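# Swap two hoses into the ports matching their grip colors

## Task

Two hoses begin plugged into each other's ports; move each one so it is latched in the port whose color matches its grip.

## Robot and tools

Robot: two 6-joint arms with parallel grippers, left_arm and right_arm. left_arm's base sits near (+0.007, +0.268, 0) m and right_arm's near (-0.021, -0.369, 0) m, the right one yawed slightly. A camera stand stands behind them. Every pose, velocity and offset uses the scene frame: origin at table-top height midway between the nominal bases, +x out over the table, +y toward left_arm, +z up. Arm names do not match image left and right. Each gripper's fingers point along its own +z and open along its own y. end_effector_position is the spot between the pads, about 1 cm short of the fingertips. Reported hand positions and orientations may be off by a few cm, more at long reach.

execute_actions(actions, cameras): actions is a list of actions. Each action is a list of up to 15 rows, one per 1/30 s step; if shorter, its last row repeats to fill 15 steps. Every row has 14 numbers in [-1, 1]: left_arm dx, dy, dz, rx, ry, rz, opening, then the same seven for right_arm. Both arms always appear. dx..rz are offsets, along scene axes, from that arm's Hand target as it was when the action began (not from the previous row); rx, ry, rz form one rotation vector about the hand position. Scale: 1.0 = 0.6 m or 180 degrees. A translation longer than 1.0 gets shortened along its direction. Because each action restarts from the current Hand target, repeating an offset moves again. Sending six zeros re-commands the current Hand target. Opening is absolute: +1 fully open (0.094 m), -1 closed. A 0 is a real command, so resend the present opening to keep a gripper unchanged. An empty actions list returns state plus images and shows fields normally omitted.

move(target, speed, blend, opening_speed, grip_force, blocking, cameras): target is one 14-number row laid out as above, or up to 15 such rows; every row is an offset from the same starting Hand targets, not chained. speed: path top speed in m/s, 0.002 to 2.9, default 0.25 (turns up to twice that in rad/s), one value or one per target. blend: corner rounding radius in m for a list; 0 stops at each target. opening_speed: rate of opening change per second on the -1..+1 scale, at least 0.2; use it to close gently. grip_force: per-pad limit in N, 10 to 50 (50 full), one value or one per arm; it persists, and low values close slowly. blocking=false returns after about 0.5 s while motion continues. Paths are straight, all end together, take at least 0.5 s and are cut at 10 s. They do not avoid obstacles or the other arm. Faster motion means more lag, drift and harder impacts; targets set beyond a contact press harder. Do not route a path near an arm's own base; go around it. The result adds a move: line with the ending (done, off_target, moving, held, fault) and limits (paced = pose clipped, held = steps withheld). done means at rest within 10 mm and 2 degrees.

wait(seconds 0 to 10): lets time pass with last commands held. stop(): brakes a running move. zoom_image(camera, region [x0,y0,x1,y1] pixels, max 504x504): enlarges part of the newest cam_high, cam_left_wrist or cam_right_wrist image. read_manual: URDF licence text only. finished_scene(scene): ends the scene irreversibly; do it only when both hoses are latched and stay so without the robot.

Results: end_effector_position (m) and end_effector_quat_wxyz per arm; Hand target (last commanded pose after clipping, base of next offsets); Tool commands; grip_measured (measured opening on the command scale, reads up to about 2.5 mm wide when empty, narrower than a firmly held part); grip_effort_nm (gripper motor effort, negative = closing, not pad force, with offset); joint positions, velocities ("within noise" if still) and torques (include arm weight; joints 1 to 3 wrap at ±28 N m). MOTOR HOT appears at 75 °C; at 90 °C the arm folds and idles for the rest of the scene.

Control notes: commanded orientation is clipped to within 40 degrees of the measured one each step. Grippers often stop short of or below the target and tilt, especially far out; check after each move and send the remaining distance or a corrective rotation. Small moves may not happen or go sideways. To end a push, command a target back past the gripper. Grip squeeze jumps to the force limit once the command is about 0.06 below first touch (more for round or small parts). To release, command an opening well above grip_measured.

Avoid: dropping hoses or letting them fall off the table, releasing moving parts, fast impacts or strong pushes on fixed or heavy things, any contact or squeeze between the two arms (including closing on the other gripper), straining the wrist camera cables, long holds at full stretch that heat motors, and arm stops. Loose items may get nudged occasionally. Cameras: cam_high (fixed, overhead from behind), cam_left_wrist, cam_right_wrist, each 504x504; calibration is approximate.

Each tool is called after "Request:" as name(argument=value, ...), one argument or row to a line, values as JSON.

## Session

Request:
execute_actions(
  actions=[],
)

Scene clock: 0.00 s.
left_arm: end_effector_position=(+0.4049, +0.3006, +0.0860) grip_measured=+1.000 grip_effort_nm=n/a end_effector_quat_wxyz=(+0.559, -0.089, +0.824, +0.026) | right_arm: end_effector_position=(+0.3678, -0.4017, +0.0936) grip_measured=+1.000 grip_effort_nm=n/a end_effector_quat_wxyz=(+0.588, +0.060, +0.805, -0.041)
Joint positions: left_arm=[0.032 1.548 0.402 0.76 -0.113 -0.107 0.094] | right_arm=[0.012 1.541 0.33 0.9 0.099 0.037 0.094]
Joint velocities: within noise
Joint torques (N m): no reading
Heat: left arm: 42 °C; right arm: 40 °C.
Hand target: left_arm +0.4093, +0.3009, +0.0967; +0.572, -0.090, +0.815, +0.026 | right_arm +0.3711, -0.4018, +0.1021; +0.599, +0.060, +0.798, -0.040
Tool commands: left_gripper/opening=+1.0 right_gripper/opening=+1.0

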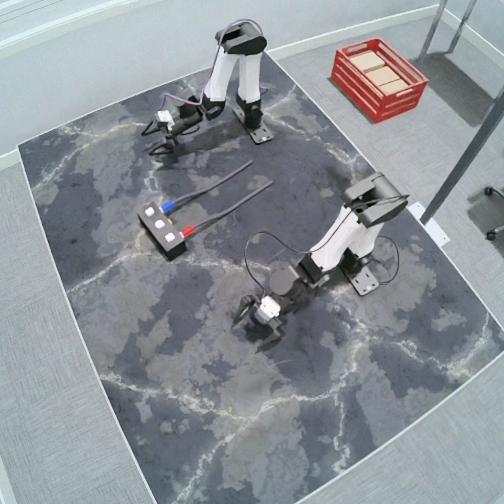

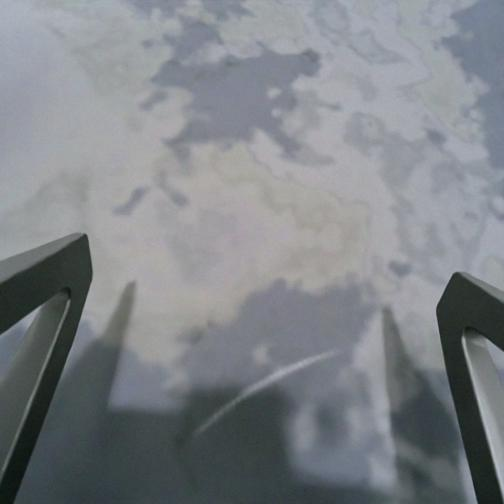

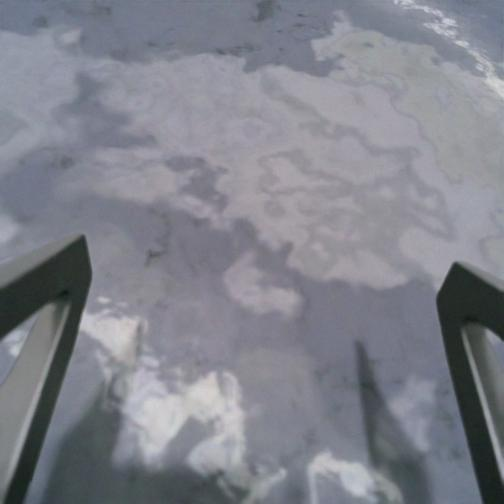

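Request:
zoom_image(
  camera="cam_high",
  region=[120, 145, 290, 275],
)

Scaled by 2.965 from the camera's 504x504 image, which has a finer 720x720 frame.

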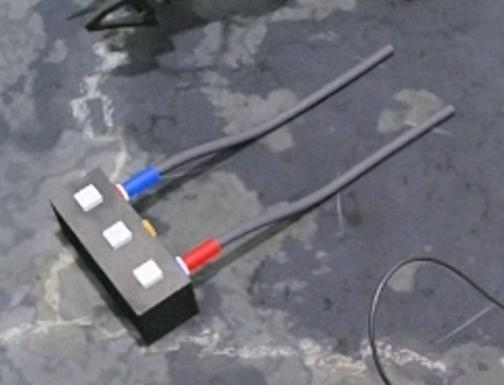

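Request:
move(
  target=[0,0,0.1,0,0,0,1,-0.12,0.45,0.2,0,0.22,0,1],
  cameras=["all"],
)

Scene clock: 3.13 s.
left_arm: end_effector_position=(+0.4016, +0.3004, +0.1312) grip_measured=+1.000 grip_effort_nm=-0.01 end_effector_quat_wxyz=(+0.547, -0.089, +0.832, +0.027) | right_arm: end_effector_position=(+0.2943, -0.1357, +0.2172) grip_measured=+1.000 grip_effort_nm=-0.01 end_effector_quat_wxyz=(+0.290, +0.033, +0.954, -0.066)
Joint positions: left_arm=[0.032 1.337 0.511 0.411 -0.113 -0.107 0.094] | right_arm=[0.918 1.774 1.771 -1.279 0.538 0.856 0.094]
Joint torques (N m): left_arm=[-0.21 -6.5 9.96 1.86 -0.07 -0.04] | right_arm=[-0.14 -6.89 9.61 0.94 0.27 0.2]
Heat: left arm: 43 °C; right arm: 41 °C.
Hand target: left_arm +0.4093, +0.3009, +0.1568; +0.572, -0.090, +0.815, +0.026 | right_arm +0.2990, -0.1317, +0.2221; +0.293, +0.043, +0.953, -0.058
Off the commanded pose: left_arm 0.027 m, 4 deg | right_arm 0.008 m, 1 deg.
move: off_target (left_arm)
camera_calibration:
cam_left_wrist: T_world_to_cam=[[0.246975, -0.958583, 0.141855, 0.176381], [-0.831616, -0.284815, -0.476755, 0.492128], [0.497411, -0.000222399, -0.867515, 0.0185323], [0, 0, 0, 1]] pos_world=[0.356482, 0.309246, 0.225681]
cam_right_wrist: T_world_to_cam=[[-0.0178433, -0.990339, 0.137511, -0.154289], [-0.997132, 0.0277429, 0.0704142, 0.291474], [-0.073549, -0.13586, -0.987994, 0.320665], [0, 0, 0, 1]] pos_world=[0.31147, -0.117319, 0.317508]

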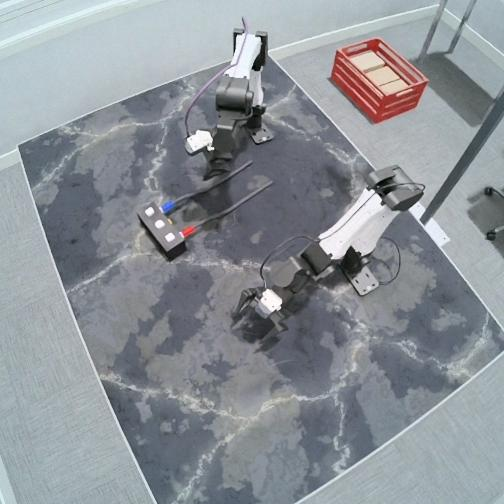

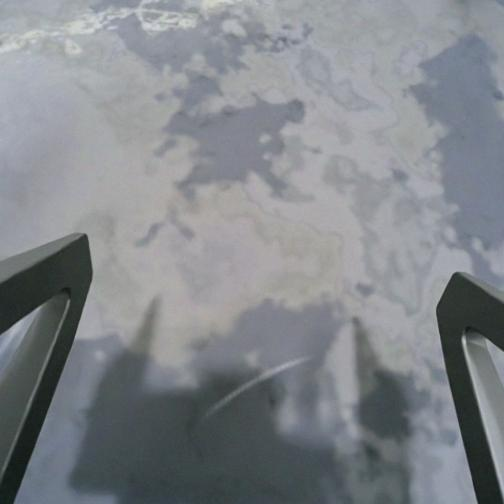

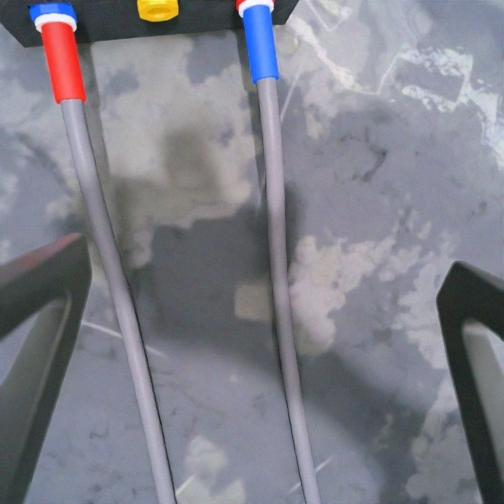

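Request:
move(
  target=[0,0,0,0,0,0,1,0.06,0.02,0.06,0,-0.04,0,1],
  cameras=["cam_right_wrist"],
)

Request:
zoom_image(
  camera="cam_right_wrist",
  region=[0, 0, 320, 260],
)

Scene clock: 4.23 s.
left_arm: end_effector_position=(+0.4016, +0.3004, +0.1312) grip_measured=+1.000 grip_effort_nm=-0.01 end_effector_quat_wxyz=(+0.547, -0.089, +0.832, +0.027) | right_arm: end_effector_position=(+0.3279, -0.1222, +0.2512) grip_measured=+1.000 grip_effort_nm=-0.02 end_effector_quat_wxyz=(+0.342, +0.043, +0.937, -0.058)
Joint positions: left_arm=[0.032 1.337 0.511 0.411 -0.113 -0.107 0.094] | right_arm=[0.901 1.858 1.962 -1.279 0.604 0.817 0.094]
Joint torques (N m): left_arm=[-0.24 -6.52 9.98 1.86 -0.08 -0.04] | right_arm=[-0.06 -7.58 9.46 1.2 0.46 0.01]
Heat: left arm: 43 °C; right arm: 41 °C.
Hand target: left_arm +0.4093, +0.3009, +0.1568; +0.572, -0.090, +0.815, +0.026 | right_arm +0.3350, -0.1198, +0.2581; +0.352, +0.046, +0.933, -0.055
Off the commanded pose: left_arm 0.027 m, 4 deg | right_arm 0.010 m, 1 deg.
move: off_target (left_arm)
camera_calibration:
cam_right_wrist: T_world_to_cam=[[-0.0400208, -0.992221, 0.117884, -0.132934], [-0.998577, 0.0355547, -0.0397493, 0.351345], [0.0352488, -0.119307, -0.992232, 0.326054], [0, 0, 0, 1]] pos_world=[0.334032, -0.105492, 0.353158]
Images, in order (width x height): cam_right_wrist 504x504.

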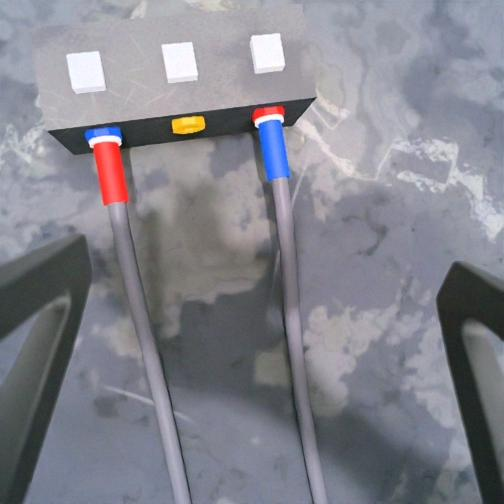

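Scaled by 1.575 from the camera's 504x504 image, which has a finer 720x720 frame.

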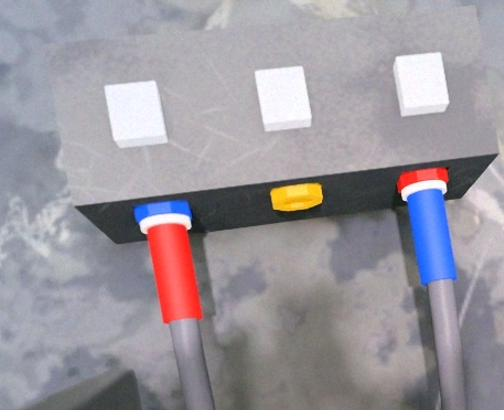

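Request:
move(
  target=[
    [0.085,-0.4,0.09,0.122,0.139,-0.494,-1,0.115,-0.08,-0.2,0.022,-0.0916,0.0814,1],
    [0.085,-0.4,0.09,0.122,0.139,-0.494,-1,0.132,-0.08,-0.367,0.022,-0.0916,0.0814,1],
  ],
  cameras=["all"],
)

Request:
zoom_image(
  camera="cam_high",
  region=[90, 110, 290, 310],
)

Scene clock: 10.97 s.
left_arm: end_effector_position=(+0.4613, +0.0649, +0.2087) grip_measured=-0.989 grip_effort_nm=-0.60 end_effector_quat_wxyz=(+0.261, +0.598, +0.727, -0.213) | right_arm: end_effector_position=(+0.4136, -0.1672, +0.0428) grip_measured=+1.000 grip_effort_nm=-0.01 end_effector_quat_wxyz=(+0.484, -0.050, +0.873, +0.028)
Joint positions: left_arm=[-0.216 2.247 2.389 -1.394 0.62 1.059 0.001] | right_arm=[0.622 1.917 0.856 0.453 0.382 0.255 0.094]
Joint torques (N m): left_arm=[-0.54 -9.4 9.36 0.49 0.5 0.12] | right_arm=[-0.1 -7.42 5 2.42 0.06 -0.02]
Heat: left arm: 45 °C; right arm: 42 °C.
Hand target: left_arm +0.4603, +0.0609, +0.2109; +0.262, +0.604, +0.719, -0.221 | right_arm +0.4143, -0.1676, +0.0380; +0.485, -0.053, +0.873, +0.029
Off the commanded pose: left_arm 0.005 m, 1 deg | right_arm 0.005 m, 0 deg.
move: done
camera_calibration:
cam_left_wrist: T_world_to_cam=[[-0.954467, -0.294968, 0.0445689, 0.456444], [-0.296628, 0.954286, -0.0367558, 0.0925209], [-0.0316897, -0.0483026, -0.99833, 0.330433], [0, 0, 0, 1]] pos_world=[0.473576, 0.0623056, 0.312938]
cam_right_wrist: T_world_to_cam=[[0.177568, -0.982223, 0.060896, -0.235496], [-0.919391, -0.187642, -0.345703, 0.373311], [0.350984, 0.00539856, -0.936366, -0.00125036], [0, 0, 0, 1]] pos_world=[0.385475, -0.161254, 0.142225]

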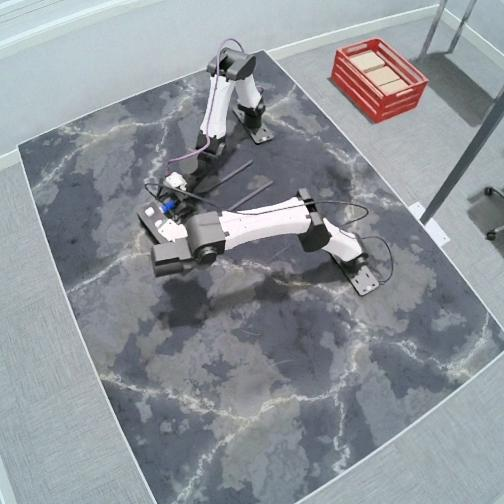

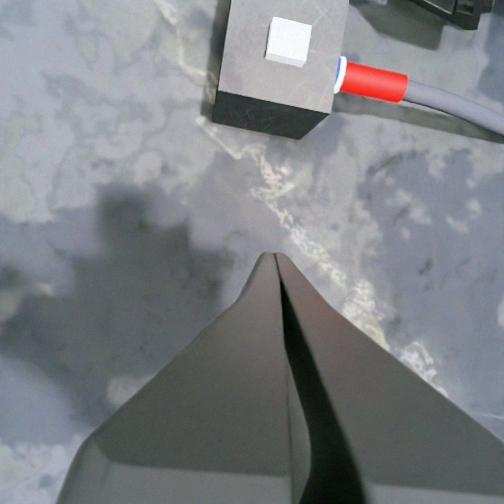

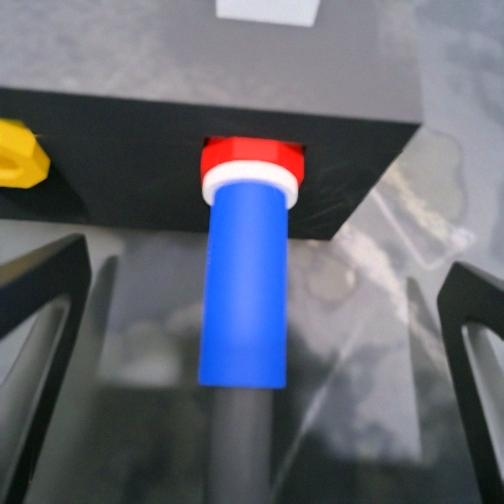

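Scaled by 2.520 from the camera's 504x504 image, which has a finer 720x720 frame.

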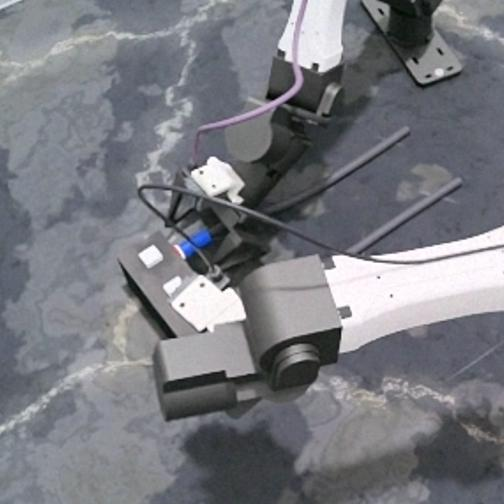

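Request:
move(
  target=[
    [0,0,0,0,0,0,-1,0.003,0.005,-0.023,0,0,0,1],
    [0,0,0,0,0,0,-1,0.003,0.005,-0.023,0,0,0,-0.75],
  ],
  opening_speed=1.5,
  cameras=["cam_right_wrist"],
)

Scene clock: 14.33 s.
left_arm: end_effector_position=(+0.4613, +0.0650, +0.2086) grip_measured=-0.989 grip_effort_nm=-0.60 end_effector_quat_wxyz=(+0.261, +0.598, +0.727, -0.213) | right_arm: end_effector_position=(+0.4179, -0.1804, +0.0263) grip_measured=+0.206 grip_effort_nm=-1.05 end_effector_quat_wxyz=(+0.481, -0.046, +0.876, +0.001)
Joint positions: left_arm=[-0.216 2.247 2.389 -1.394 0.62 1.059 0.001] | right_arm=[0.605 1.969 0.853 0.487 0.415 0.236 0.057]
Joint torques (N m): left_arm=[-0.53 -9.4 9.36 0.5 0.5 0.12] | right_arm=[1.84 -7.68 5.08 2.55 -0.25 0.24]
Heat: left arm: 45 °C; right arm: 42 °C.
Hand target: left_arm +0.4603, +0.0609, +0.2109; +0.262, +0.604, +0.719, -0.221 | right_arm +0.4160, -0.1647, +0.0241; +0.484, -0.053, +0.873, +0.029
Off the commanded pose: left_arm 0.005 m, 1 deg | right_arm 0.016 m, 3 deg.
move: off_target (right_arm)
camera_calibration:
cam_right_wrist: T_world_to_cam=[[0.144904, -0.984082, 0.10289, -0.235956], [-0.927156, -0.171359, -0.333192, 0.375007], [0.345519, -0.0471138, -0.937228, -0.0253702], [0, 0, 0, 1]] pos_world=[0.390647, -0.169134, 0.125449]
Images, in order (width x height): cam_right_wrist 504x504.

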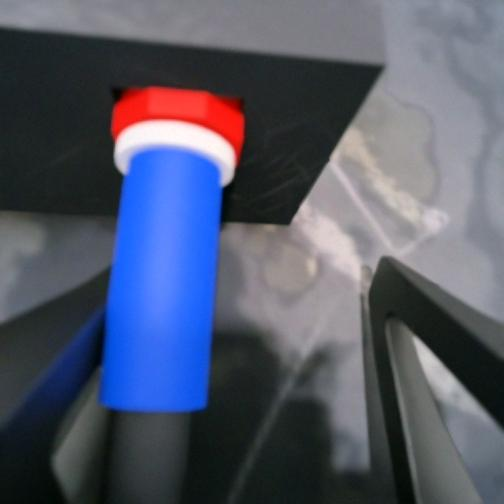

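Request:
wait(
  seconds=0.3,
  cameras=["all"],
)

Request:
zoom_image(
  camera="cam_high",
  region=[130, 160, 230, 260],
)

Scene clock: 15.00 s.
left_arm: end_effector_position=(+0.4613, +0.0650, +0.2086) grip_measured=-0.989 grip_effort_nm=-0.61 end_effector_quat_wxyz=(+0.261, +0.598, +0.727, -0.213) | right_arm: end_effector_position=(+0.4179, -0.1804, +0.0263) grip_measured=+0.206 grip_effort_nm=-1.05 end_effector_quat_wxyz=(+0.481, -0.046, +0.876, +0.001)
Joint positions: left_arm=[-0.216 2.247 2.389 -1.394 0.62 1.059 0.001] | right_arm=[0.605 1.969 0.853 0.487 0.415 0.236 0.057]
Joint torques (N m): left_arm=[-0.55 -9.4 9.36 0.5 0.5 0.12] | right_arm=[1.84 -7.71 5.11 2.56 -0.26 0.23]
Heat: left arm: 45 °C; right arm: 42 °C.
Hand target: left_arm +0.4603, +0.0609, +0.2109; +0.262, +0.604, +0.719, -0.221 | right_arm +0.4160, -0.1647, +0.0241; +0.484, -0.053, +0.873, +0.029
Tool commands: left_gripper/opening=-1.0 right_gripper/opening=-0.75
Off the commanded pose: left_arm 0.005 m, 1 deg | right_arm 0.016 m, 3 deg.
wait: 0.30 s; at rest from the start
camera_calibration:
cam_left_wrist: T_world_to_cam=[[-0.954426, -0.295049, 0.0449249, 0.456221], [-0.296719, 0.954266, -0.0365374, 0.0924666], [-0.03209, -0.0482023, -0.998322, 0.33061], [0, 0, 0, 1]] pos_world=[0.473475, 0.062306, 0.312938]
cam_right_wrist: T_world_to_cam=[[0.144904, -0.984082, 0.10289, -0.235956], [-0.927156, -0.171359, -0.333192, 0.375007], [0.345519, -0.0471138, -0.937228, -0.0253702], [0, 0, 0, 1]] pos_world=[0.390647, -0.169134, 0.125449]

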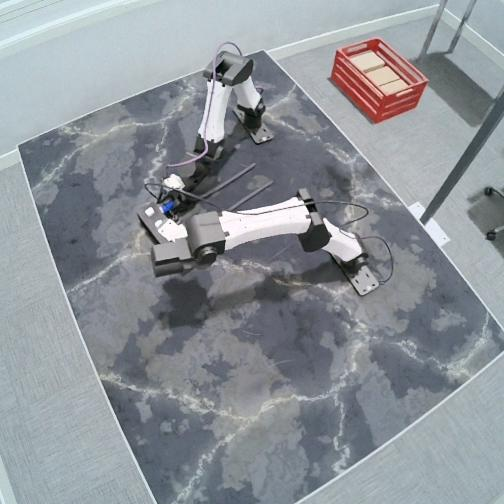

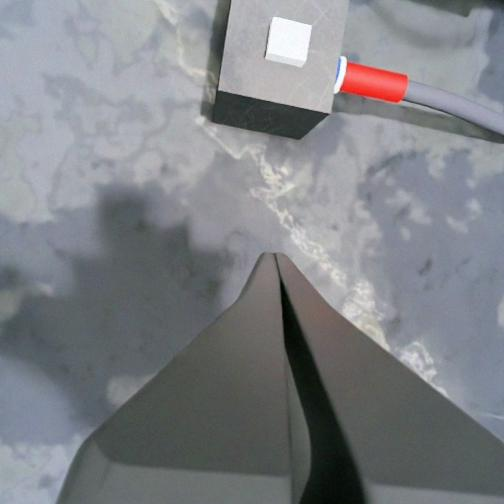

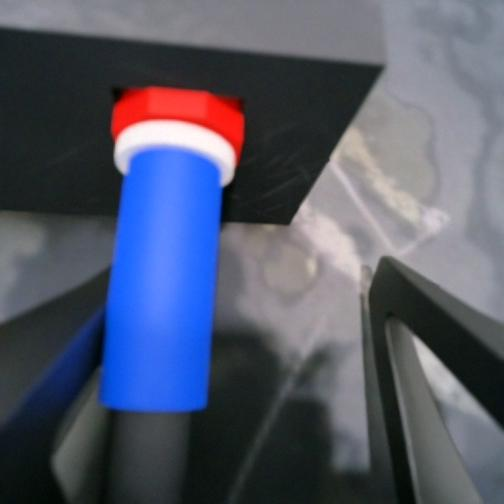

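Scaled by 5.040 from the camera's 504x504 image, which has a finer 720x720 frame.

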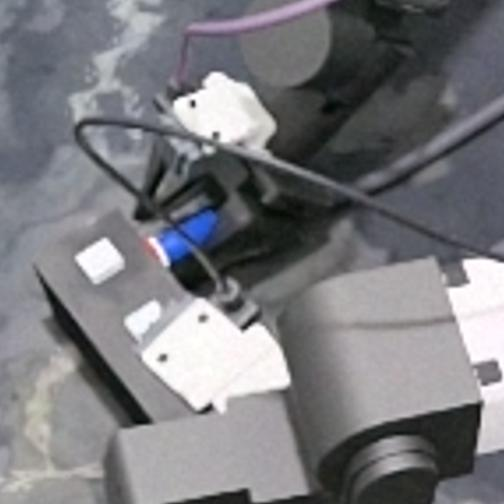

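Request:
move(
  target=[0,0,0,0,0,0,-1,0,0,0,0,0,0,1],
  cameras=["cam_right_wrist"],
)

Scene clock: 15.93 s.
left_arm: end_effector_position=(+0.4613, +0.0650, +0.2086) grip_measured=-0.989 grip_effort_nm=-0.60 end_effector_quat_wxyz=(+0.261, +0.598, +0.727, -0.213) | right_arm: end_effector_position=(+0.4156, -0.1683, +0.0279) grip_measured=+0.998 grip_effort_nm=0.10 end_effector_quat_wxyz=(+0.483, -0.056, +0.874, +0.020)
Joint positions: left_arm=[-0.216 2.247 2.389 -1.394 0.62 1.059 0.001] | right_arm=[0.62 1.969 0.853 0.501 0.388 0.239 0.094]
Joint torques (N m): left_arm=[-0.54 -9.4 9.35 0.5 0.5 0.12] | right_arm=[0.57 -7.51 5.19 2.43 0.02 0.18]
Heat: left arm: 45 °C; right arm: 43 °C.
Hand target: left_arm +0.4603, +0.0609, +0.2109; +0.262, +0.604, +0.719, -0.221 | right_arm +0.4159, -0.1647, +0.0240; +0.484, -0.053, +0.873, +0.029
Off the commanded pose: left_arm 0.005 m, 1 deg | right_arm 0.005 m, 1 deg.
move: done
camera_calibration:
cam_right_wrist: T_world_to_cam=[[0.179568, -0.980468, 0.0802422, -0.237156], [-0.919547, -0.196274, -0.340457, 0.368211], [0.349556, -0.0126514, -0.93683, -0.0183107], [0, 0, 0, 1]] pos_world=[0.387573, -0.160485, 0.127236]
Images, in order (width x height): cam_right_wrist 504x504.

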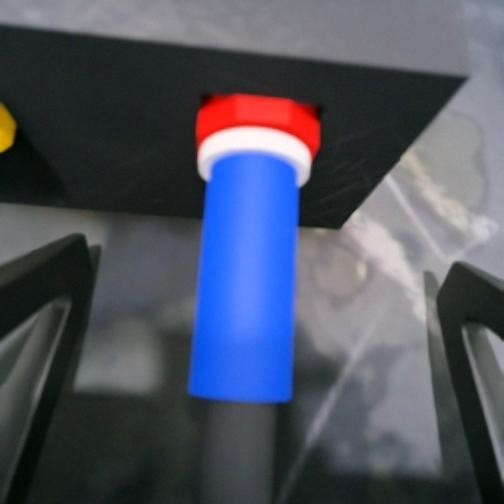

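Request:
move(
  target=[0,0,0,0,0,0,-1,0,0.006,0.012,0,0.04,0,0.3],
  cameras=["cam_right_wrist"],
)

Request:
move(
  target=[0,0,0,0,0,0,-1,0,0,0,0,0,0,0],
  cameras=["cam_right_wrist"],
)

Scene clock: 17.70 s.
left_arm: end_effector_position=(+0.4613, +0.0650, +0.2086) grip_measured=-0.989 grip_effort_nm=-0.61 end_effector_quat_wxyz=(+0.261, +0.598, +0.727, -0.213) | right_arm: end_effector_position=(+0.4175, -0.1806, +0.0241) grip_measured=+0.303 grip_effort_nm=-0.18 end_effector_quat_wxyz=(+0.437, -0.038, +0.899, -0.002)
Joint positions: left_arm=[-0.216 2.247 2.389 -1.394 0.62 1.059 0.001] | right_arm=[0.597 1.954 0.936 0.284 0.393 0.286 0.061]
Joint torques (N m): left_arm=[-0.53 -9.39 9.33 0.5 0.5 0.12] | right_arm=[1.62 -10.33 7.92 1.55 -0.53 0.22]
Heat: left arm: 46 °C; right arm: 43 °C.
Hand target: left_arm +0.4603, +0.0609, +0.2109; +0.262, +0.604, +0.719, -0.221 | right_arm +0.4160, -0.1610, +0.0314; +0.429, -0.051, +0.901, +0.032
Off the commanded pose: left_arm 0.005 m, 1 deg | right_arm 0.021 m, 4 deg.
move: off_target (right_arm)
camera_calibration:
cam_right_wrist: T_world_to_cam=[[0.135594, -0.986563, 0.0911422, -0.232196], [-0.958831, -0.153834, -0.238702, 0.387876], [0.249515, -0.0550235, -0.966806, 0.0120756], [0, 0, 0, 1]] pos_world=[0.400378, -0.168743, 0.125424]
Images, in order (width x height): cam_right_wrist 504x504.

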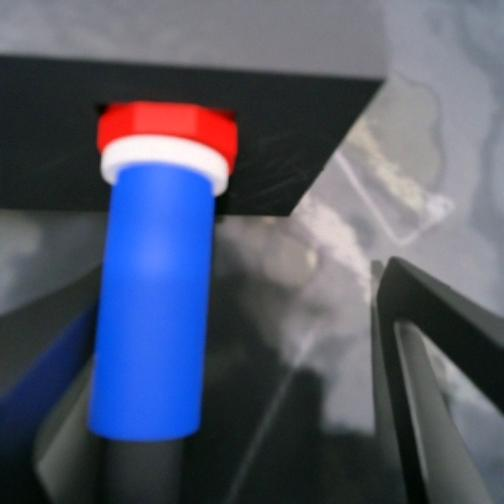

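Scene clock: 18.20 s.
left_arm: end_effector_position=(+0.4613, +0.0650, +0.2086) grip_measured=-0.989 grip_effort_nm=-0.60 end_effector_quat_wxyz=(+0.261, +0.598, +0.727, -0.213) | right_arm: end_effector_position=(+0.4175, -0.1795, +0.0238) grip_measured=+0.201 grip_effort_nm=-1.05 end_effector_quat_wxyz=(+0.435, -0.043, +0.900, +0.000)
Joint positions: left_arm=[-0.216 2.247 2.389 -1.394 0.62 1.059 0.001] | right_arm=[0.596 1.954 0.938 0.281 0.382 0.278 0.056]
Joint torques (N m): left_arm=[-0.54 -9.4 9.36 0.5 0.5 0.13] | right_arm=[1.77 -10.32 7.79 1.6 -0.44 0.29]
Heat: left arm: 46 °C; right arm: 43 °C.
Hand target: left_arm +0.4603, +0.0609, +0.2109; +0.262, +0.604, +0.719, -0.221 | right_arm +0.4160, -0.1610, +0.0314; +0.429, -0.051, +0.901, +0.033
Off the commanded pose: left_arm 0.005 m, 1 deg | right_arm 0.020 m, 4 deg.
move: off_target (right_arm)
camera_calibration:
cam_right_wrist: T_world_to_cam=[[0.146951, -0.984948, 0.0910118, -0.235592], [-0.95811, -0.164603, -0.234373, 0.385616], [0.245826, -0.0527581, -0.967877, 0.0138491], [0, 0, 0, 1]] pos_world=[0.400678, -0.167842, 0.125224]
Images, in order (width x height): cam_right_wrist 504x504.

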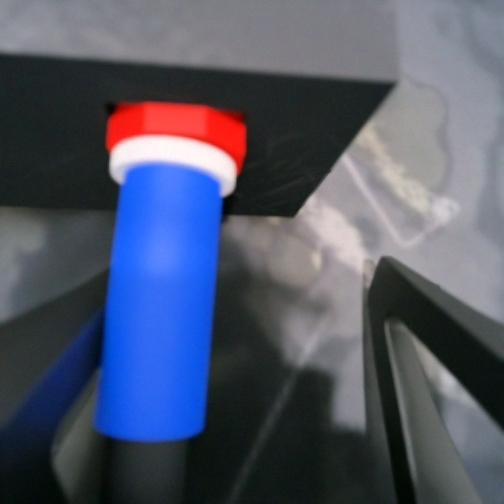

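Request:
zoom_image(
  camera="cam_right_wrist",
  region=[0, 220, 504, 504],
)

Scaled by 1.000.

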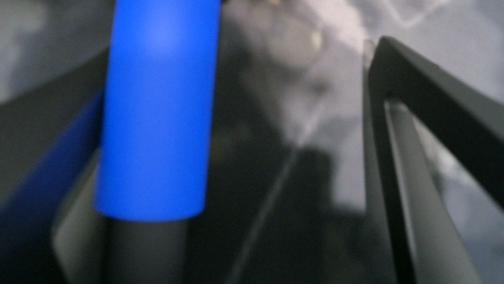

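Request:
move(
  target=[
    [0,0,0,0,0,0,-1,0,-0.006,0,0,0,0,1],
    [0,0,0,0,0,0,-1,0,-0.002,0.018,0,0,0,1],
  ],
  cameras=["cam_right_wrist"],
)

Scene clock: 20.63 s.
left_arm: end_effector_position=(+0.4613, +0.0650, +0.2086) grip_measured=-0.989 grip_effort_nm=-0.60 end_effector_quat_wxyz=(+0.261, +0.598, +0.727, -0.213) | right_arm: end_effector_position=(+0.4136, -0.1704, +0.0240) grip_measured=+0.998 grip_effort_nm=0.11 end_effector_quat_wxyz=(+0.421, -0.049, +0.905, +0.020)
Joint positions: left_arm=[-0.216 2.247 2.389 -1.394 0.62 1.059 0.001] | right_arm=[0.602 1.945 0.952 0.241 0.339 0.294 0.094]
Joint torques (N m): left_arm=[-0.55 -9.4 9.36 0.5 0.5 0.12] | right_arm=[0.9 -12.01 7.75 1.58 0.02 0.07]
Heat: left arm: 46 °C; right arm: 44 °C.
Hand target: left_arm +0.4603, +0.0609, +0.2109; +0.262, +0.604, +0.719, -0.221 | right_arm +0.4160, -0.1622, +0.0421; +0.429, -0.051, +0.901, +0.033
Off the commanded pose: left_arm 0.005 m, 1 deg | right_arm 0.020 m, 2 deg.
move: off_target (right_arm)
camera_calibration:
cam_right_wrist: T_world_to_cam=[[0.176885, -0.982487, 0.0585766, -0.237136], [-0.960127, -0.185338, -0.2093, 0.380099], [0.216491, -0.0192189, -0.976095, 0.0334559], [0, 0, 0, 1]] pos_world=[0.399646, -0.161893, 0.126102]
Images, in order (width x height): cam_right_wrist 504x504.

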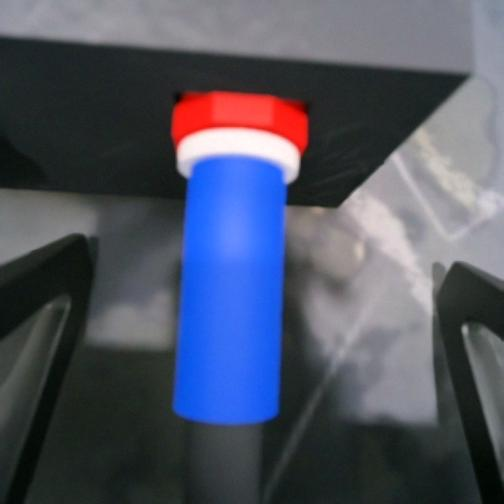

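Request:
move(
  target=[0,0.2,0.05,0,0,0,-1,0,0,0,0,0,0,1],
  cameras=["all"],
)

Request:
zoom_image(
  camera="cam_high",
  region=[120, 120, 290, 290],
)

Scene clock: 22.17 s.
left_arm: end_effector_position=(+0.4823, +0.1872, +0.2262) grip_measured=-0.989 grip_effort_nm=-0.60 end_effector_quat_wxyz=(+0.310, +0.585, +0.729, -0.176) | right_arm: end_effector_position=(+0.4136, -0.1704, +0.0240) grip_measured=+0.998 grip_effort_nm=0.11 end_effector_quat_wxyz=(+0.421, -0.049, +0.906, +0.019)
Joint positions: left_arm=[0.062 2.247 2.449 -1.503 0.685 1.317 0.001] | right_arm=[0.602 1.945 0.953 0.24 0.339 0.294 0.094]
Joint torques (N m): left_arm=[-0.76 -14.26 5.04 -0.12 0.56 0.15] | right_arm=[0.99 -12.03 7.66 1.59 0 0.1]
Heat: left arm: 46 °C; right arm: 45 °C.
Hand target: left_arm +0.4603, +0.1809, +0.2409; +0.262, +0.604, +0.719, -0.221 | right_arm +0.4160, -0.1622, +0.0421; +0.429, -0.051, +0.901, +0.032
Off the commanded pose: left_arm 0.027 m, 8 deg | right_arm 0.020 m, 2 deg.
joint sent to its limit (left arm) — joint 4 (wrist pitch), lower limit. The joint targets are off in orientation, not in position.
move: off_target (left_arm, right_arm)
camera_calibration:
cam_left_wrist: T_world_to_cam=[[-0.933556, -0.354372, -0.0537978, 0.534942], [-0.349569, 0.933329, -0.0818439, 0.0223693], [0.0792142, -0.0575998, -0.995192, 0.302061], [0, 0, 0, 1]] pos_world=[0.48329, 0.186089, 0.331218]
cam_right_wrist: T_world_to_cam=[[0.176951, -0.982466, 0.0587306, -0.237202], [-0.960184, -0.185429, -0.208956, 0.38018], [0.216183, -0.0194173, -0.97616, 0.0336315], [0, 0, 0, 1]] pos_world=[0.399746, -0.161894, 0.126202]

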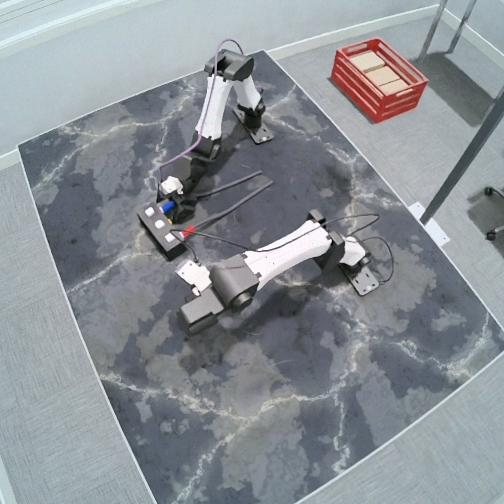

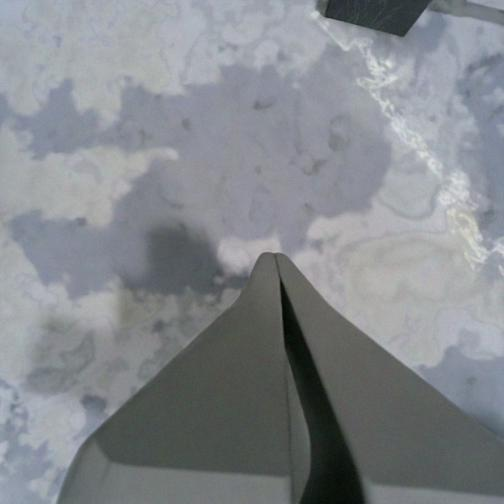

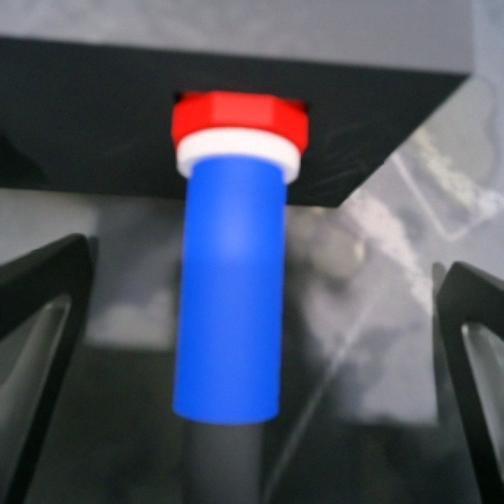

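Scaled by 2.965 from the camera's 504x504 image, which has a finer 720x720 frame.

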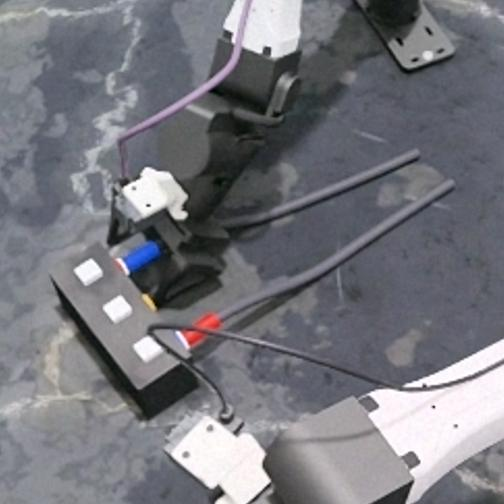

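Request:
move(
  target=[0,0,0,0,0,0,-1,0,0,0.04,0,0,0,1],
  cameras=["cam_right_wrist","cam_high"],
)

Scene clock: 23.50 s.
left_arm: end_effector_position=(+0.4823, +0.1872, +0.2262) grip_measured=-0.989 grip_effort_nm=-0.60 end_effector_quat_wxyz=(+0.310, +0.585, +0.729, -0.176) | right_arm: end_effector_position=(+0.4052, -0.1732, +0.0346) grip_measured=+0.998 grip_effort_nm=0.11 end_effector_quat_wxyz=(+0.398, -0.057, +0.915, +0.011)
Joint positions: left_arm=[0.062 2.247 2.449 -1.503 0.686 1.318 0.001] | right_arm=[0.603 1.892 0.979 0.107 0.332 0.294 0.094]
Joint torques (N m): left_arm=[-0.76 -14.3 5.05 -0.12 0.57 0.12] | right_arm=[0.7 -12.44 8.66 1.94 0.06 0.11]
Heat: left arm: 46 °C; right arm: 45 °C.
Hand target: left_arm +0.4603, +0.1808, +0.2409; +0.262, +0.604, +0.719, -0.221 | right_arm +0.4160, -0.1623, +0.0660; +0.429, -0.051, +0.901, +0.032
Off the commanded pose: left_arm 0.027 m, 8 deg | right_arm 0.035 m, 5 deg.
joint sent to its limit (left arm) — joint 4 (wrist pitch), lower limit. The joint targets are off in orientation, not in position.
move: off_target (left_arm, right_arm)
camera_calibration:
cam_right_wrist: T_world_to_cam=[[0.186726, -0.979681, 0.0732047, -0.243045], [-0.96767, -0.196273, -0.158406, 0.373223], [0.169555, -0.0412595, -0.984657, 0.0611361], [0, 0, 0, 1]] pos_world=[0.396174, -0.16233, 0.137111]
Images, in order (width x height): cam_high 504x504, cam_right_wrist 504x504.

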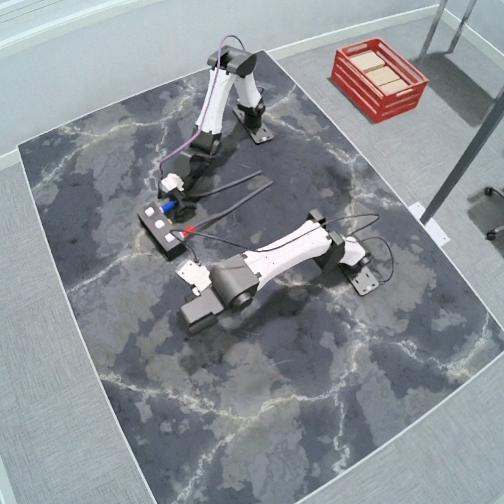

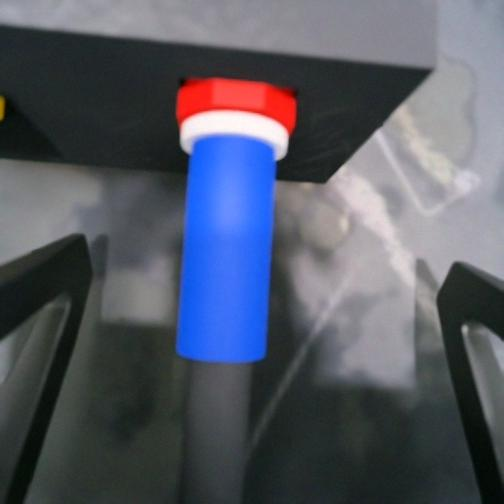

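Request:
move(
  target=[0,0,0,0,0,0,-1,0,0,0.08,0,0,0,1],
  cameras=["cam_right_wrist","cam_high"],
)

Request:
zoom_image(
  camera="cam_high",
  region=[120, 120, 290, 290],
)

Scene clock: 24.97 s.
left_arm: end_effector_position=(+0.4823, +0.1872, +0.2262) grip_measured=-0.989 grip_effort_nm=-0.60 end_effector_quat_wxyz=(+0.310, +0.585, +0.729, -0.176) | right_arm: end_effector_position=(+0.4096, -0.1703, +0.0880) grip_measured=+0.998 grip_effort_nm=0.11 end_effector_quat_wxyz=(+0.404, -0.056, +0.913, +0.015)
Joint positions: left_arm=[0.062 2.247 2.449 -1.503 0.686 1.318 0.001] | right_arm=[0.603 1.792 1.085 -0.084 0.331 0.294 0.094]
Joint torques (N m): left_arm=[-0.75 -14.27 5.04 -0.12 0.56 0.11] | right_arm=[0.68 -11.36 9.1 1.92 0.08 0.12]
Heat: left arm: 46 °C; right arm: 46 °C.
Hand target: left_arm +0.4603, +0.1808, +0.2409; +0.262, +0.604, +0.719, -0.221 | right_arm +0.4161, -0.1623, +0.1141; +0.429, -0.051, +0.901, +0.032
Off the commanded pose: left_arm 0.027 m, 8 deg | right_arm 0.028 m, 4 deg.
joint sent to its limit (left arm) — joint 4 (wrist pitch), lower limit. The joint targets are off in orientation, not in position.
move: off_target (left_arm, right_arm)
camera_calibration:
cam_right_wrist: T_world_to_cam=[[0.186635, -0.98014, 0.0670301, -0.244425], [-0.965433, -0.195615, -0.172261, 0.386948], [0.181952, -0.0325631, -0.982768, 0.109351], [0, 0, 0, 1]] pos_world=[0.399294, -0.160317, 0.190507]
Images, in order (width x height): cam_high 504x504, cam_right_wrist 504x504.

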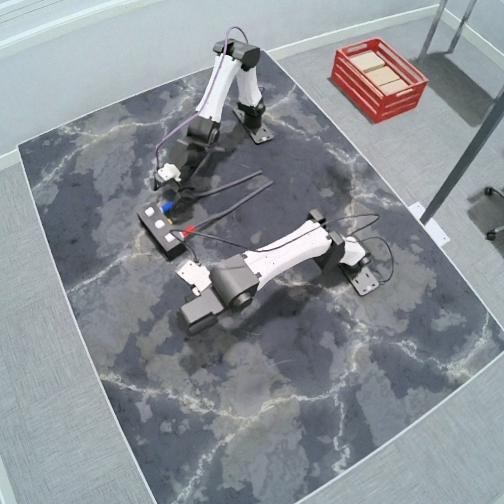

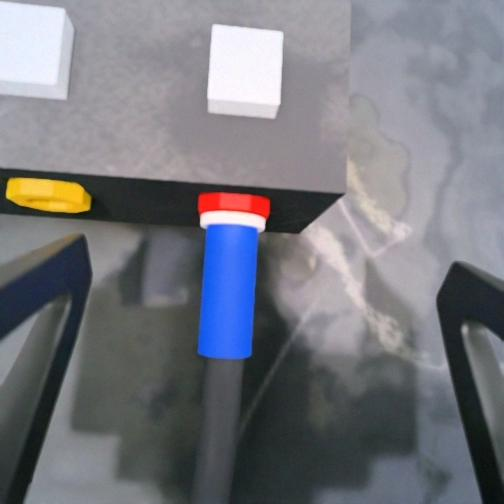

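Scaled by 2.965 from the camera's 504x504 image, which has a finer 720x720 frame.

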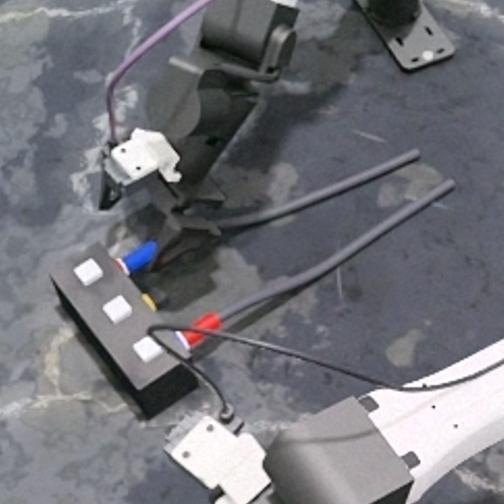

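Request:
move(
  target=[
    [0,0,0,0,0,0,-1,0,0,-0.13,0,0,0,1],
    [0,0,0,0,0,0,-1,0,0,-0.13,0,0,0,0],
  ],
  opening_speed=1,
  cameras=["cam_right_wrist"],
)

Scene clock: 27.77 s.
left_arm: end_effector_position=(+0.4823, +0.1872, +0.2262) grip_measured=-0.989 grip_effort_nm=-0.61 end_effector_quat_wxyz=(+0.310, +0.585, +0.729, -0.176) | right_arm: end_effector_position=(+0.4159, -0.1663, +0.0373) grip_measured=+0.002 grip_effort_nm=-0.14 end_effector_quat_wxyz=(+0.425, -0.051, +0.903, +0.026)
Joint positions: left_arm=[0.062 2.247 2.449 -1.503 0.686 1.318 0.001] | right_arm=[0.603 1.919 0.974 0.206 0.33 0.294 0.047]
Joint torques (N m): left_arm=[-0.76 -14.28 5.04 -0.13 0.56 0.12] | right_arm=[0.79 -8.5 5.57 2.26 0.07 0.12]
Heat: left arm: 45 °C; right arm: 46 °C.
Hand target: left_arm +0.4603, +0.1808, +0.2409; +0.262, +0.604, +0.719, -0.221 | right_arm +0.4161, -0.1623, +0.0362; +0.429, -0.051, +0.901, +0.032
Off the commanded pose: left_arm 0.027 m, 8 deg | right_arm 0.004 m, 1 deg.
joint sent to its limit (left arm) — joint 4 (wrist pitch), lower limit. The joint targets are off in orientation, not in position.
move: off_target (left_arm)
camera_calibration:
cam_right_wrist: T_world_to_cam=[[0.184425, -0.981645, 0.0485959, -0.236997], [-0.956889, -0.190623, -0.219151, 0.384002], [0.224392, -0.00608394, -0.97448, 0.0449721], [0, 0, 0, 1]] pos_world=[0.401064, -0.159173, 0.139496]
Images, in order (width x height): cam_right_wrist 504x504.

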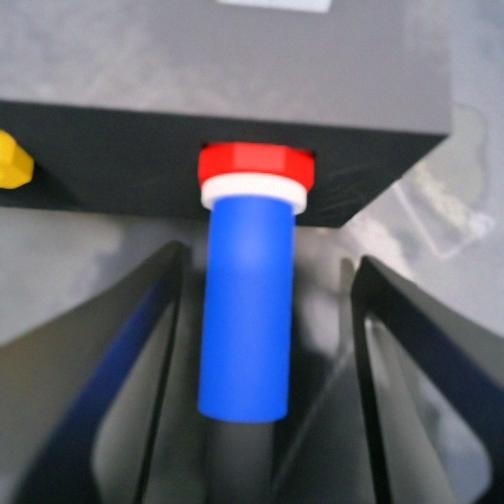

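Request:
move(
  target=[0,0,0,0,0,0,-1,0,0.005,0,0,0,0,-0.85],
  opening_speed=1,
)

Request:
move(
  target=[0.05,-0.518,-0.127,-0.01,0.001,-0.194,-1,0,0,0,0,0,0,-0.85],
  cameras=["all"],
)

Request:
zoom_image(
  camera="cam_high",
  region=[100, 120, 270, 290],
)

Scene clock: 29.47 s.
left_arm: end_effector_position=(+0.4823, +0.1872, +0.2262) grip_measured=-0.989 grip_effort_nm=-0.60 end_effector_quat_wxyz=(+0.310, +0.585, +0.729, -0.176) | right_arm: end_effector_position=(+0.4141, -0.1623, +0.0374) grip_measured=-0.667 grip_effort_nm=-1.04 end_effector_quat_wxyz=(+0.425, -0.055, +0.903, +0.029)
Joint positions: left_arm=[0.062 2.247 2.449 -1.503 0.686 1.318 0.001] | right_arm=[0.612 1.919 0.974 0.207 0.329 0.294 0.016]
Joint torques (N m): left_arm=[-0.73 -14.28 5.05 -0.12 0.56 0.12] | right_arm=[0.61 -8.08 6.17 2.2 0.14 0.16]
Heat: left arm: 45 °C; right arm: 47 °C.
Hand target: left_arm +0.4603, +0.1808, +0.2409; +0.262, +0.604, +0.719, -0.221 | right_arm +0.4160, -0.1592, +0.0362; +0.429, -0.051, +0.901, +0.033
Off the commanded pose: left_arm 0.027 m, 8 deg | right_arm 0.004 m, 1 deg.
joint sent to its limit (left arm) — joint 4 (wrist pitch), lower limit. The joint targets are off in orientation, not in position.
move: off_target (left_arm)

Scene clock: 31.77 s.
left_arm: end_effector_position=(+0.4852, -0.1280, +0.1591) grip_measured=-0.989 grip_effort_nm=-0.60 end_effector_quat_wxyz=(+0.373, +0.715, +0.541, -0.239) | right_arm: end_effector_position=(+0.4141, -0.1623, +0.0374) grip_measured=-0.667 grip_effort_nm=-1.05 end_effector_quat_wxyz=(+0.425, -0.055, +0.903, +0.029)
Joint positions: left_arm=[-0.505 2.687 2.835 -1.096 0.725 1.098 0.001] | right_arm=[0.612 1.919 0.974 0.207 0.329 0.294 0.016]
Joint torques (N m): left_arm=[0.38 -12.14 9.54 1.3 0.55 -0.18] | right_arm=[0.64 -8.13 6.2 2.21 0.14 0.16]
Heat: left arm: 45 °C; right arm: 47 °C.
Hand target: left_arm +0.4904, -0.1299, +0.1647; +0.192, +0.788, +0.502, -0.302 | right_arm +0.4160, -0.1592, +0.0362; +0.429, -0.051, +0.901, +0.033
Off the commanded pose: left_arm 0.008 m, 24 deg | right_arm 0.004 m, 1 deg.
elbow stopped short (left arm): the move would have taken joint 3 (elbow) straighter than the controller allows.
move: off_target (left_arm)
camera_calibration:
cam_left_wrist: T_world_to_cam=[[-0.977176, 0.0459268, -0.207407, 0.519234], [0.0988815, 0.962466, -0.252748, 0.12547], [0.188014, -0.267488, -0.94504, 0.129326], [0, 0, 0, 1]] pos_world=[0.470662, -0.110014, 0.261624]
cam_right_wrist: T_world_to_cam=[[0.193513, -0.979933, 0.0477975, -0.236189], [-0.954994, -0.199304, -0.219692, 0.381002], [0.224809, -0.00313296, -0.974398, 0.0457753], [0, 0, 0, 1]] pos_world=[0.39927, -0.15537, 0.139596]

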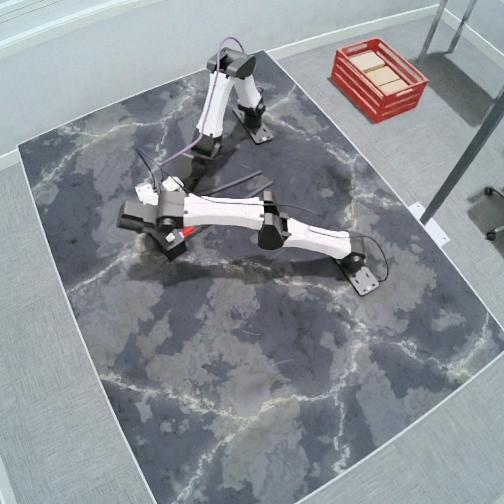

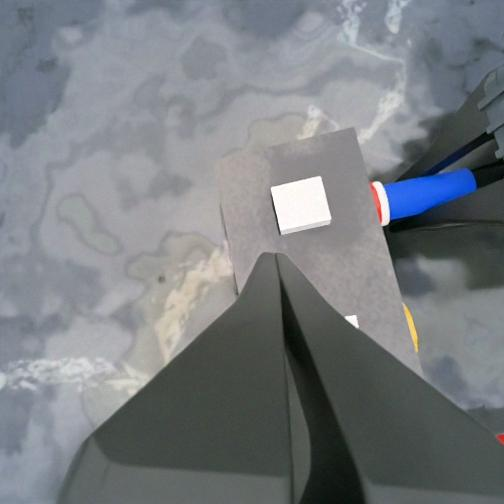

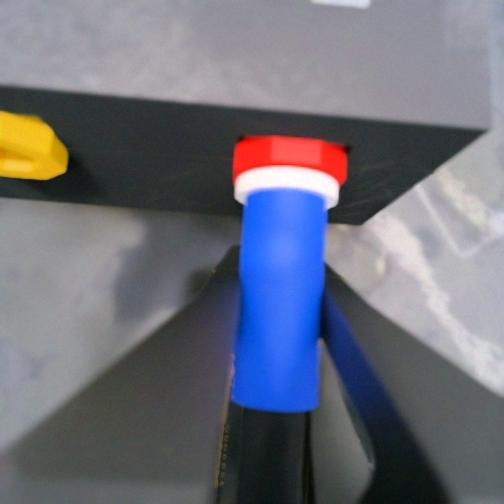

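Scaled by 2.965 from the camera's 504x504 image, which has a finer 720x720 frame.

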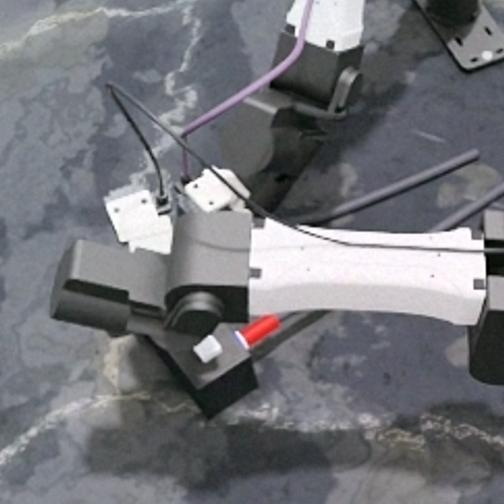

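Request:
move(
  target=[-0.02,-0.055,-0.092,-0.0726,-0.0712,0.086,-1,0,0,0,0,0,0,-0.85],
  speed=0.15,
  cameras=["cam_left_wrist","cam_right_wrist"],
)

Scene clock: 33.30 s.
left_arm: end_effector_position=(+0.4764, -0.1544, +0.1016) grip_measured=-0.989 grip_effort_nm=-0.60 end_effector_quat_wxyz=(+0.354, +0.715, +0.547, -0.254) | right_arm: end_effector_position=(+0.4141, -0.1623, +0.0374) grip_measured=-0.667 grip_effort_nm=-1.05 end_effector_quat_wxyz=(+0.425, -0.055, +0.903, +0.029)
Joint positions: left_arm=[-0.552 2.656 2.55 -0.857 0.715 1.051 0.001] | right_arm=[0.612 1.919 0.974 0.207 0.329 0.294 0.016]
Joint torques (N m): left_arm=[-1.66 -15.65 4.46 1.7 0.04 -0.19] | right_arm=[0.62 -8.1 6.24 2.2 0.16 0.16]
Heat: left arm: 45 °C; right arm: 47 °C.
Hand target: left_arm +0.4782, -0.1630, +0.1093; +0.373, +0.715, +0.541, -0.239 | right_arm +0.4160, -0.1592, +0.0362; +0.429, -0.051, +0.901, +0.033
Off the commanded pose: left_arm 0.012 m, 3 deg | right_arm 0.004 m, 1 deg.
move: off_target (left_arm)
camera_calibration:
cam_left_wrist: T_world_to_cam=[[-0.985124, 0.0594632, -0.161232, 0.501039], [0.0982255, 0.964694, -0.244371, 0.136959], [0.141009, -0.256573, -0.956183, 0.0947205], [0, 0, 0, 1]] pos_world=[0.466776, -0.137614, 0.204823]
cam_right_wrist: T_world_to_cam=[[0.193513, -0.979933, 0.0477975, -0.236189], [-0.954994, -0.199304, -0.219692, 0.381002], [0.224809, -0.00313296, -0.974398, 0.0457753], [0, 0, 0, 1]] pos_world=[0.39927, -0.15537, 0.139596]
Images, in order (width x height): cam_left_wrist 504x504, cam_right_wrist 504x504.

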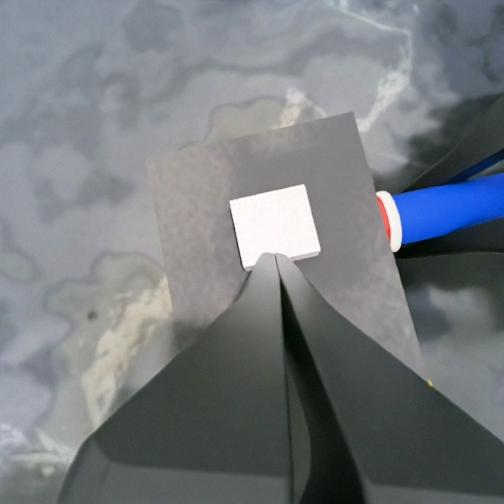

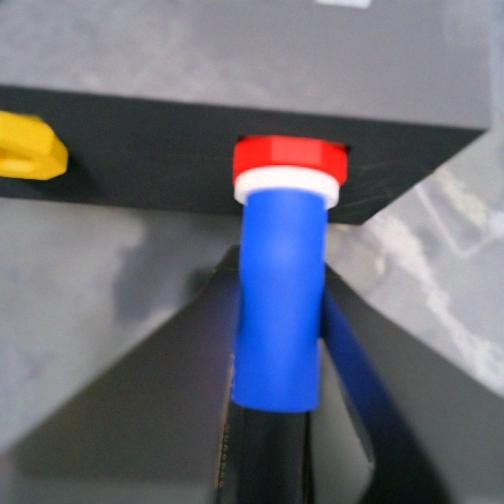

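Request:
move(
  target=[0,-0.025,-0.03,0,0,0,-1,0,0,0,0,0,0,-0.85],
  speed=0.08,
  cameras=["cam_left_wrist"],
)

Scene clock: 34.37 s.
left_arm: end_effector_position=(+0.4765, -0.1548, +0.1019) grip_measured=-0.989 grip_effort_nm=-0.60 end_effector_quat_wxyz=(+0.352, +0.709, +0.554, -0.258) | right_arm: end_effector_position=(+0.4141, -0.1623, +0.0374) grip_measured=-0.667 grip_effort_nm=-1.05 end_effector_quat_wxyz=(+0.425, -0.055, +0.903, +0.029)
Joint positions: left_arm=[-0.552 2.656 2.55 -0.855 0.715 1.03 0.001] | right_arm=[0.612 1.919 0.974 0.207 0.329 0.294 0.016]
Joint torques (N m): left_arm=[-3.77 -12.44 4.33 2.21 -0.1 -0.19] | right_arm=[0.58 -8.05 6.27 2.21 0.14 0.16]
Heat: left arm: 45 °C; right arm: 47 °C.
Hand target: left_arm +0.4782, -0.1780, +0.0913; +0.373, +0.715, +0.541, -0.239 | right_arm +0.4160, -0.1592, +0.0362; +0.429, -0.051, +0.901, +0.033
Off the commanded pose: left_arm 0.026 m, 4 deg | right_arm 0.004 m, 1 deg.
move: off_target (left_arm)
camera_calibration:
cam_left_wrist: T_world_to_cam=[[-0.988087, 0.046506, -0.146702, 0.499204], [0.0821669, 0.965431, -0.247369, 0.145506], [0.130127, -0.256477, -0.957751, 0.100202], [0, 0, 0, 1]] pos_world=[0.468263, -0.137993, 0.205196]
Images, in order (width x height): cam_left_wrist 504x504.

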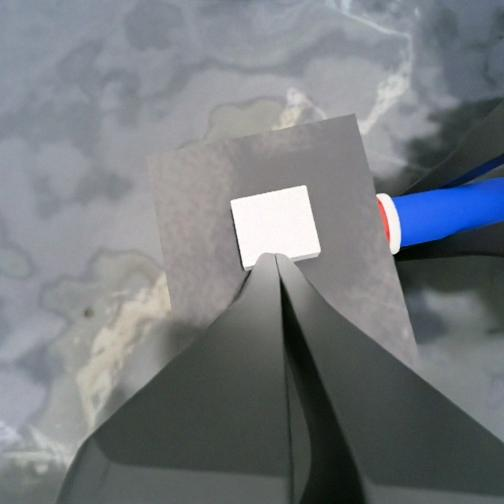

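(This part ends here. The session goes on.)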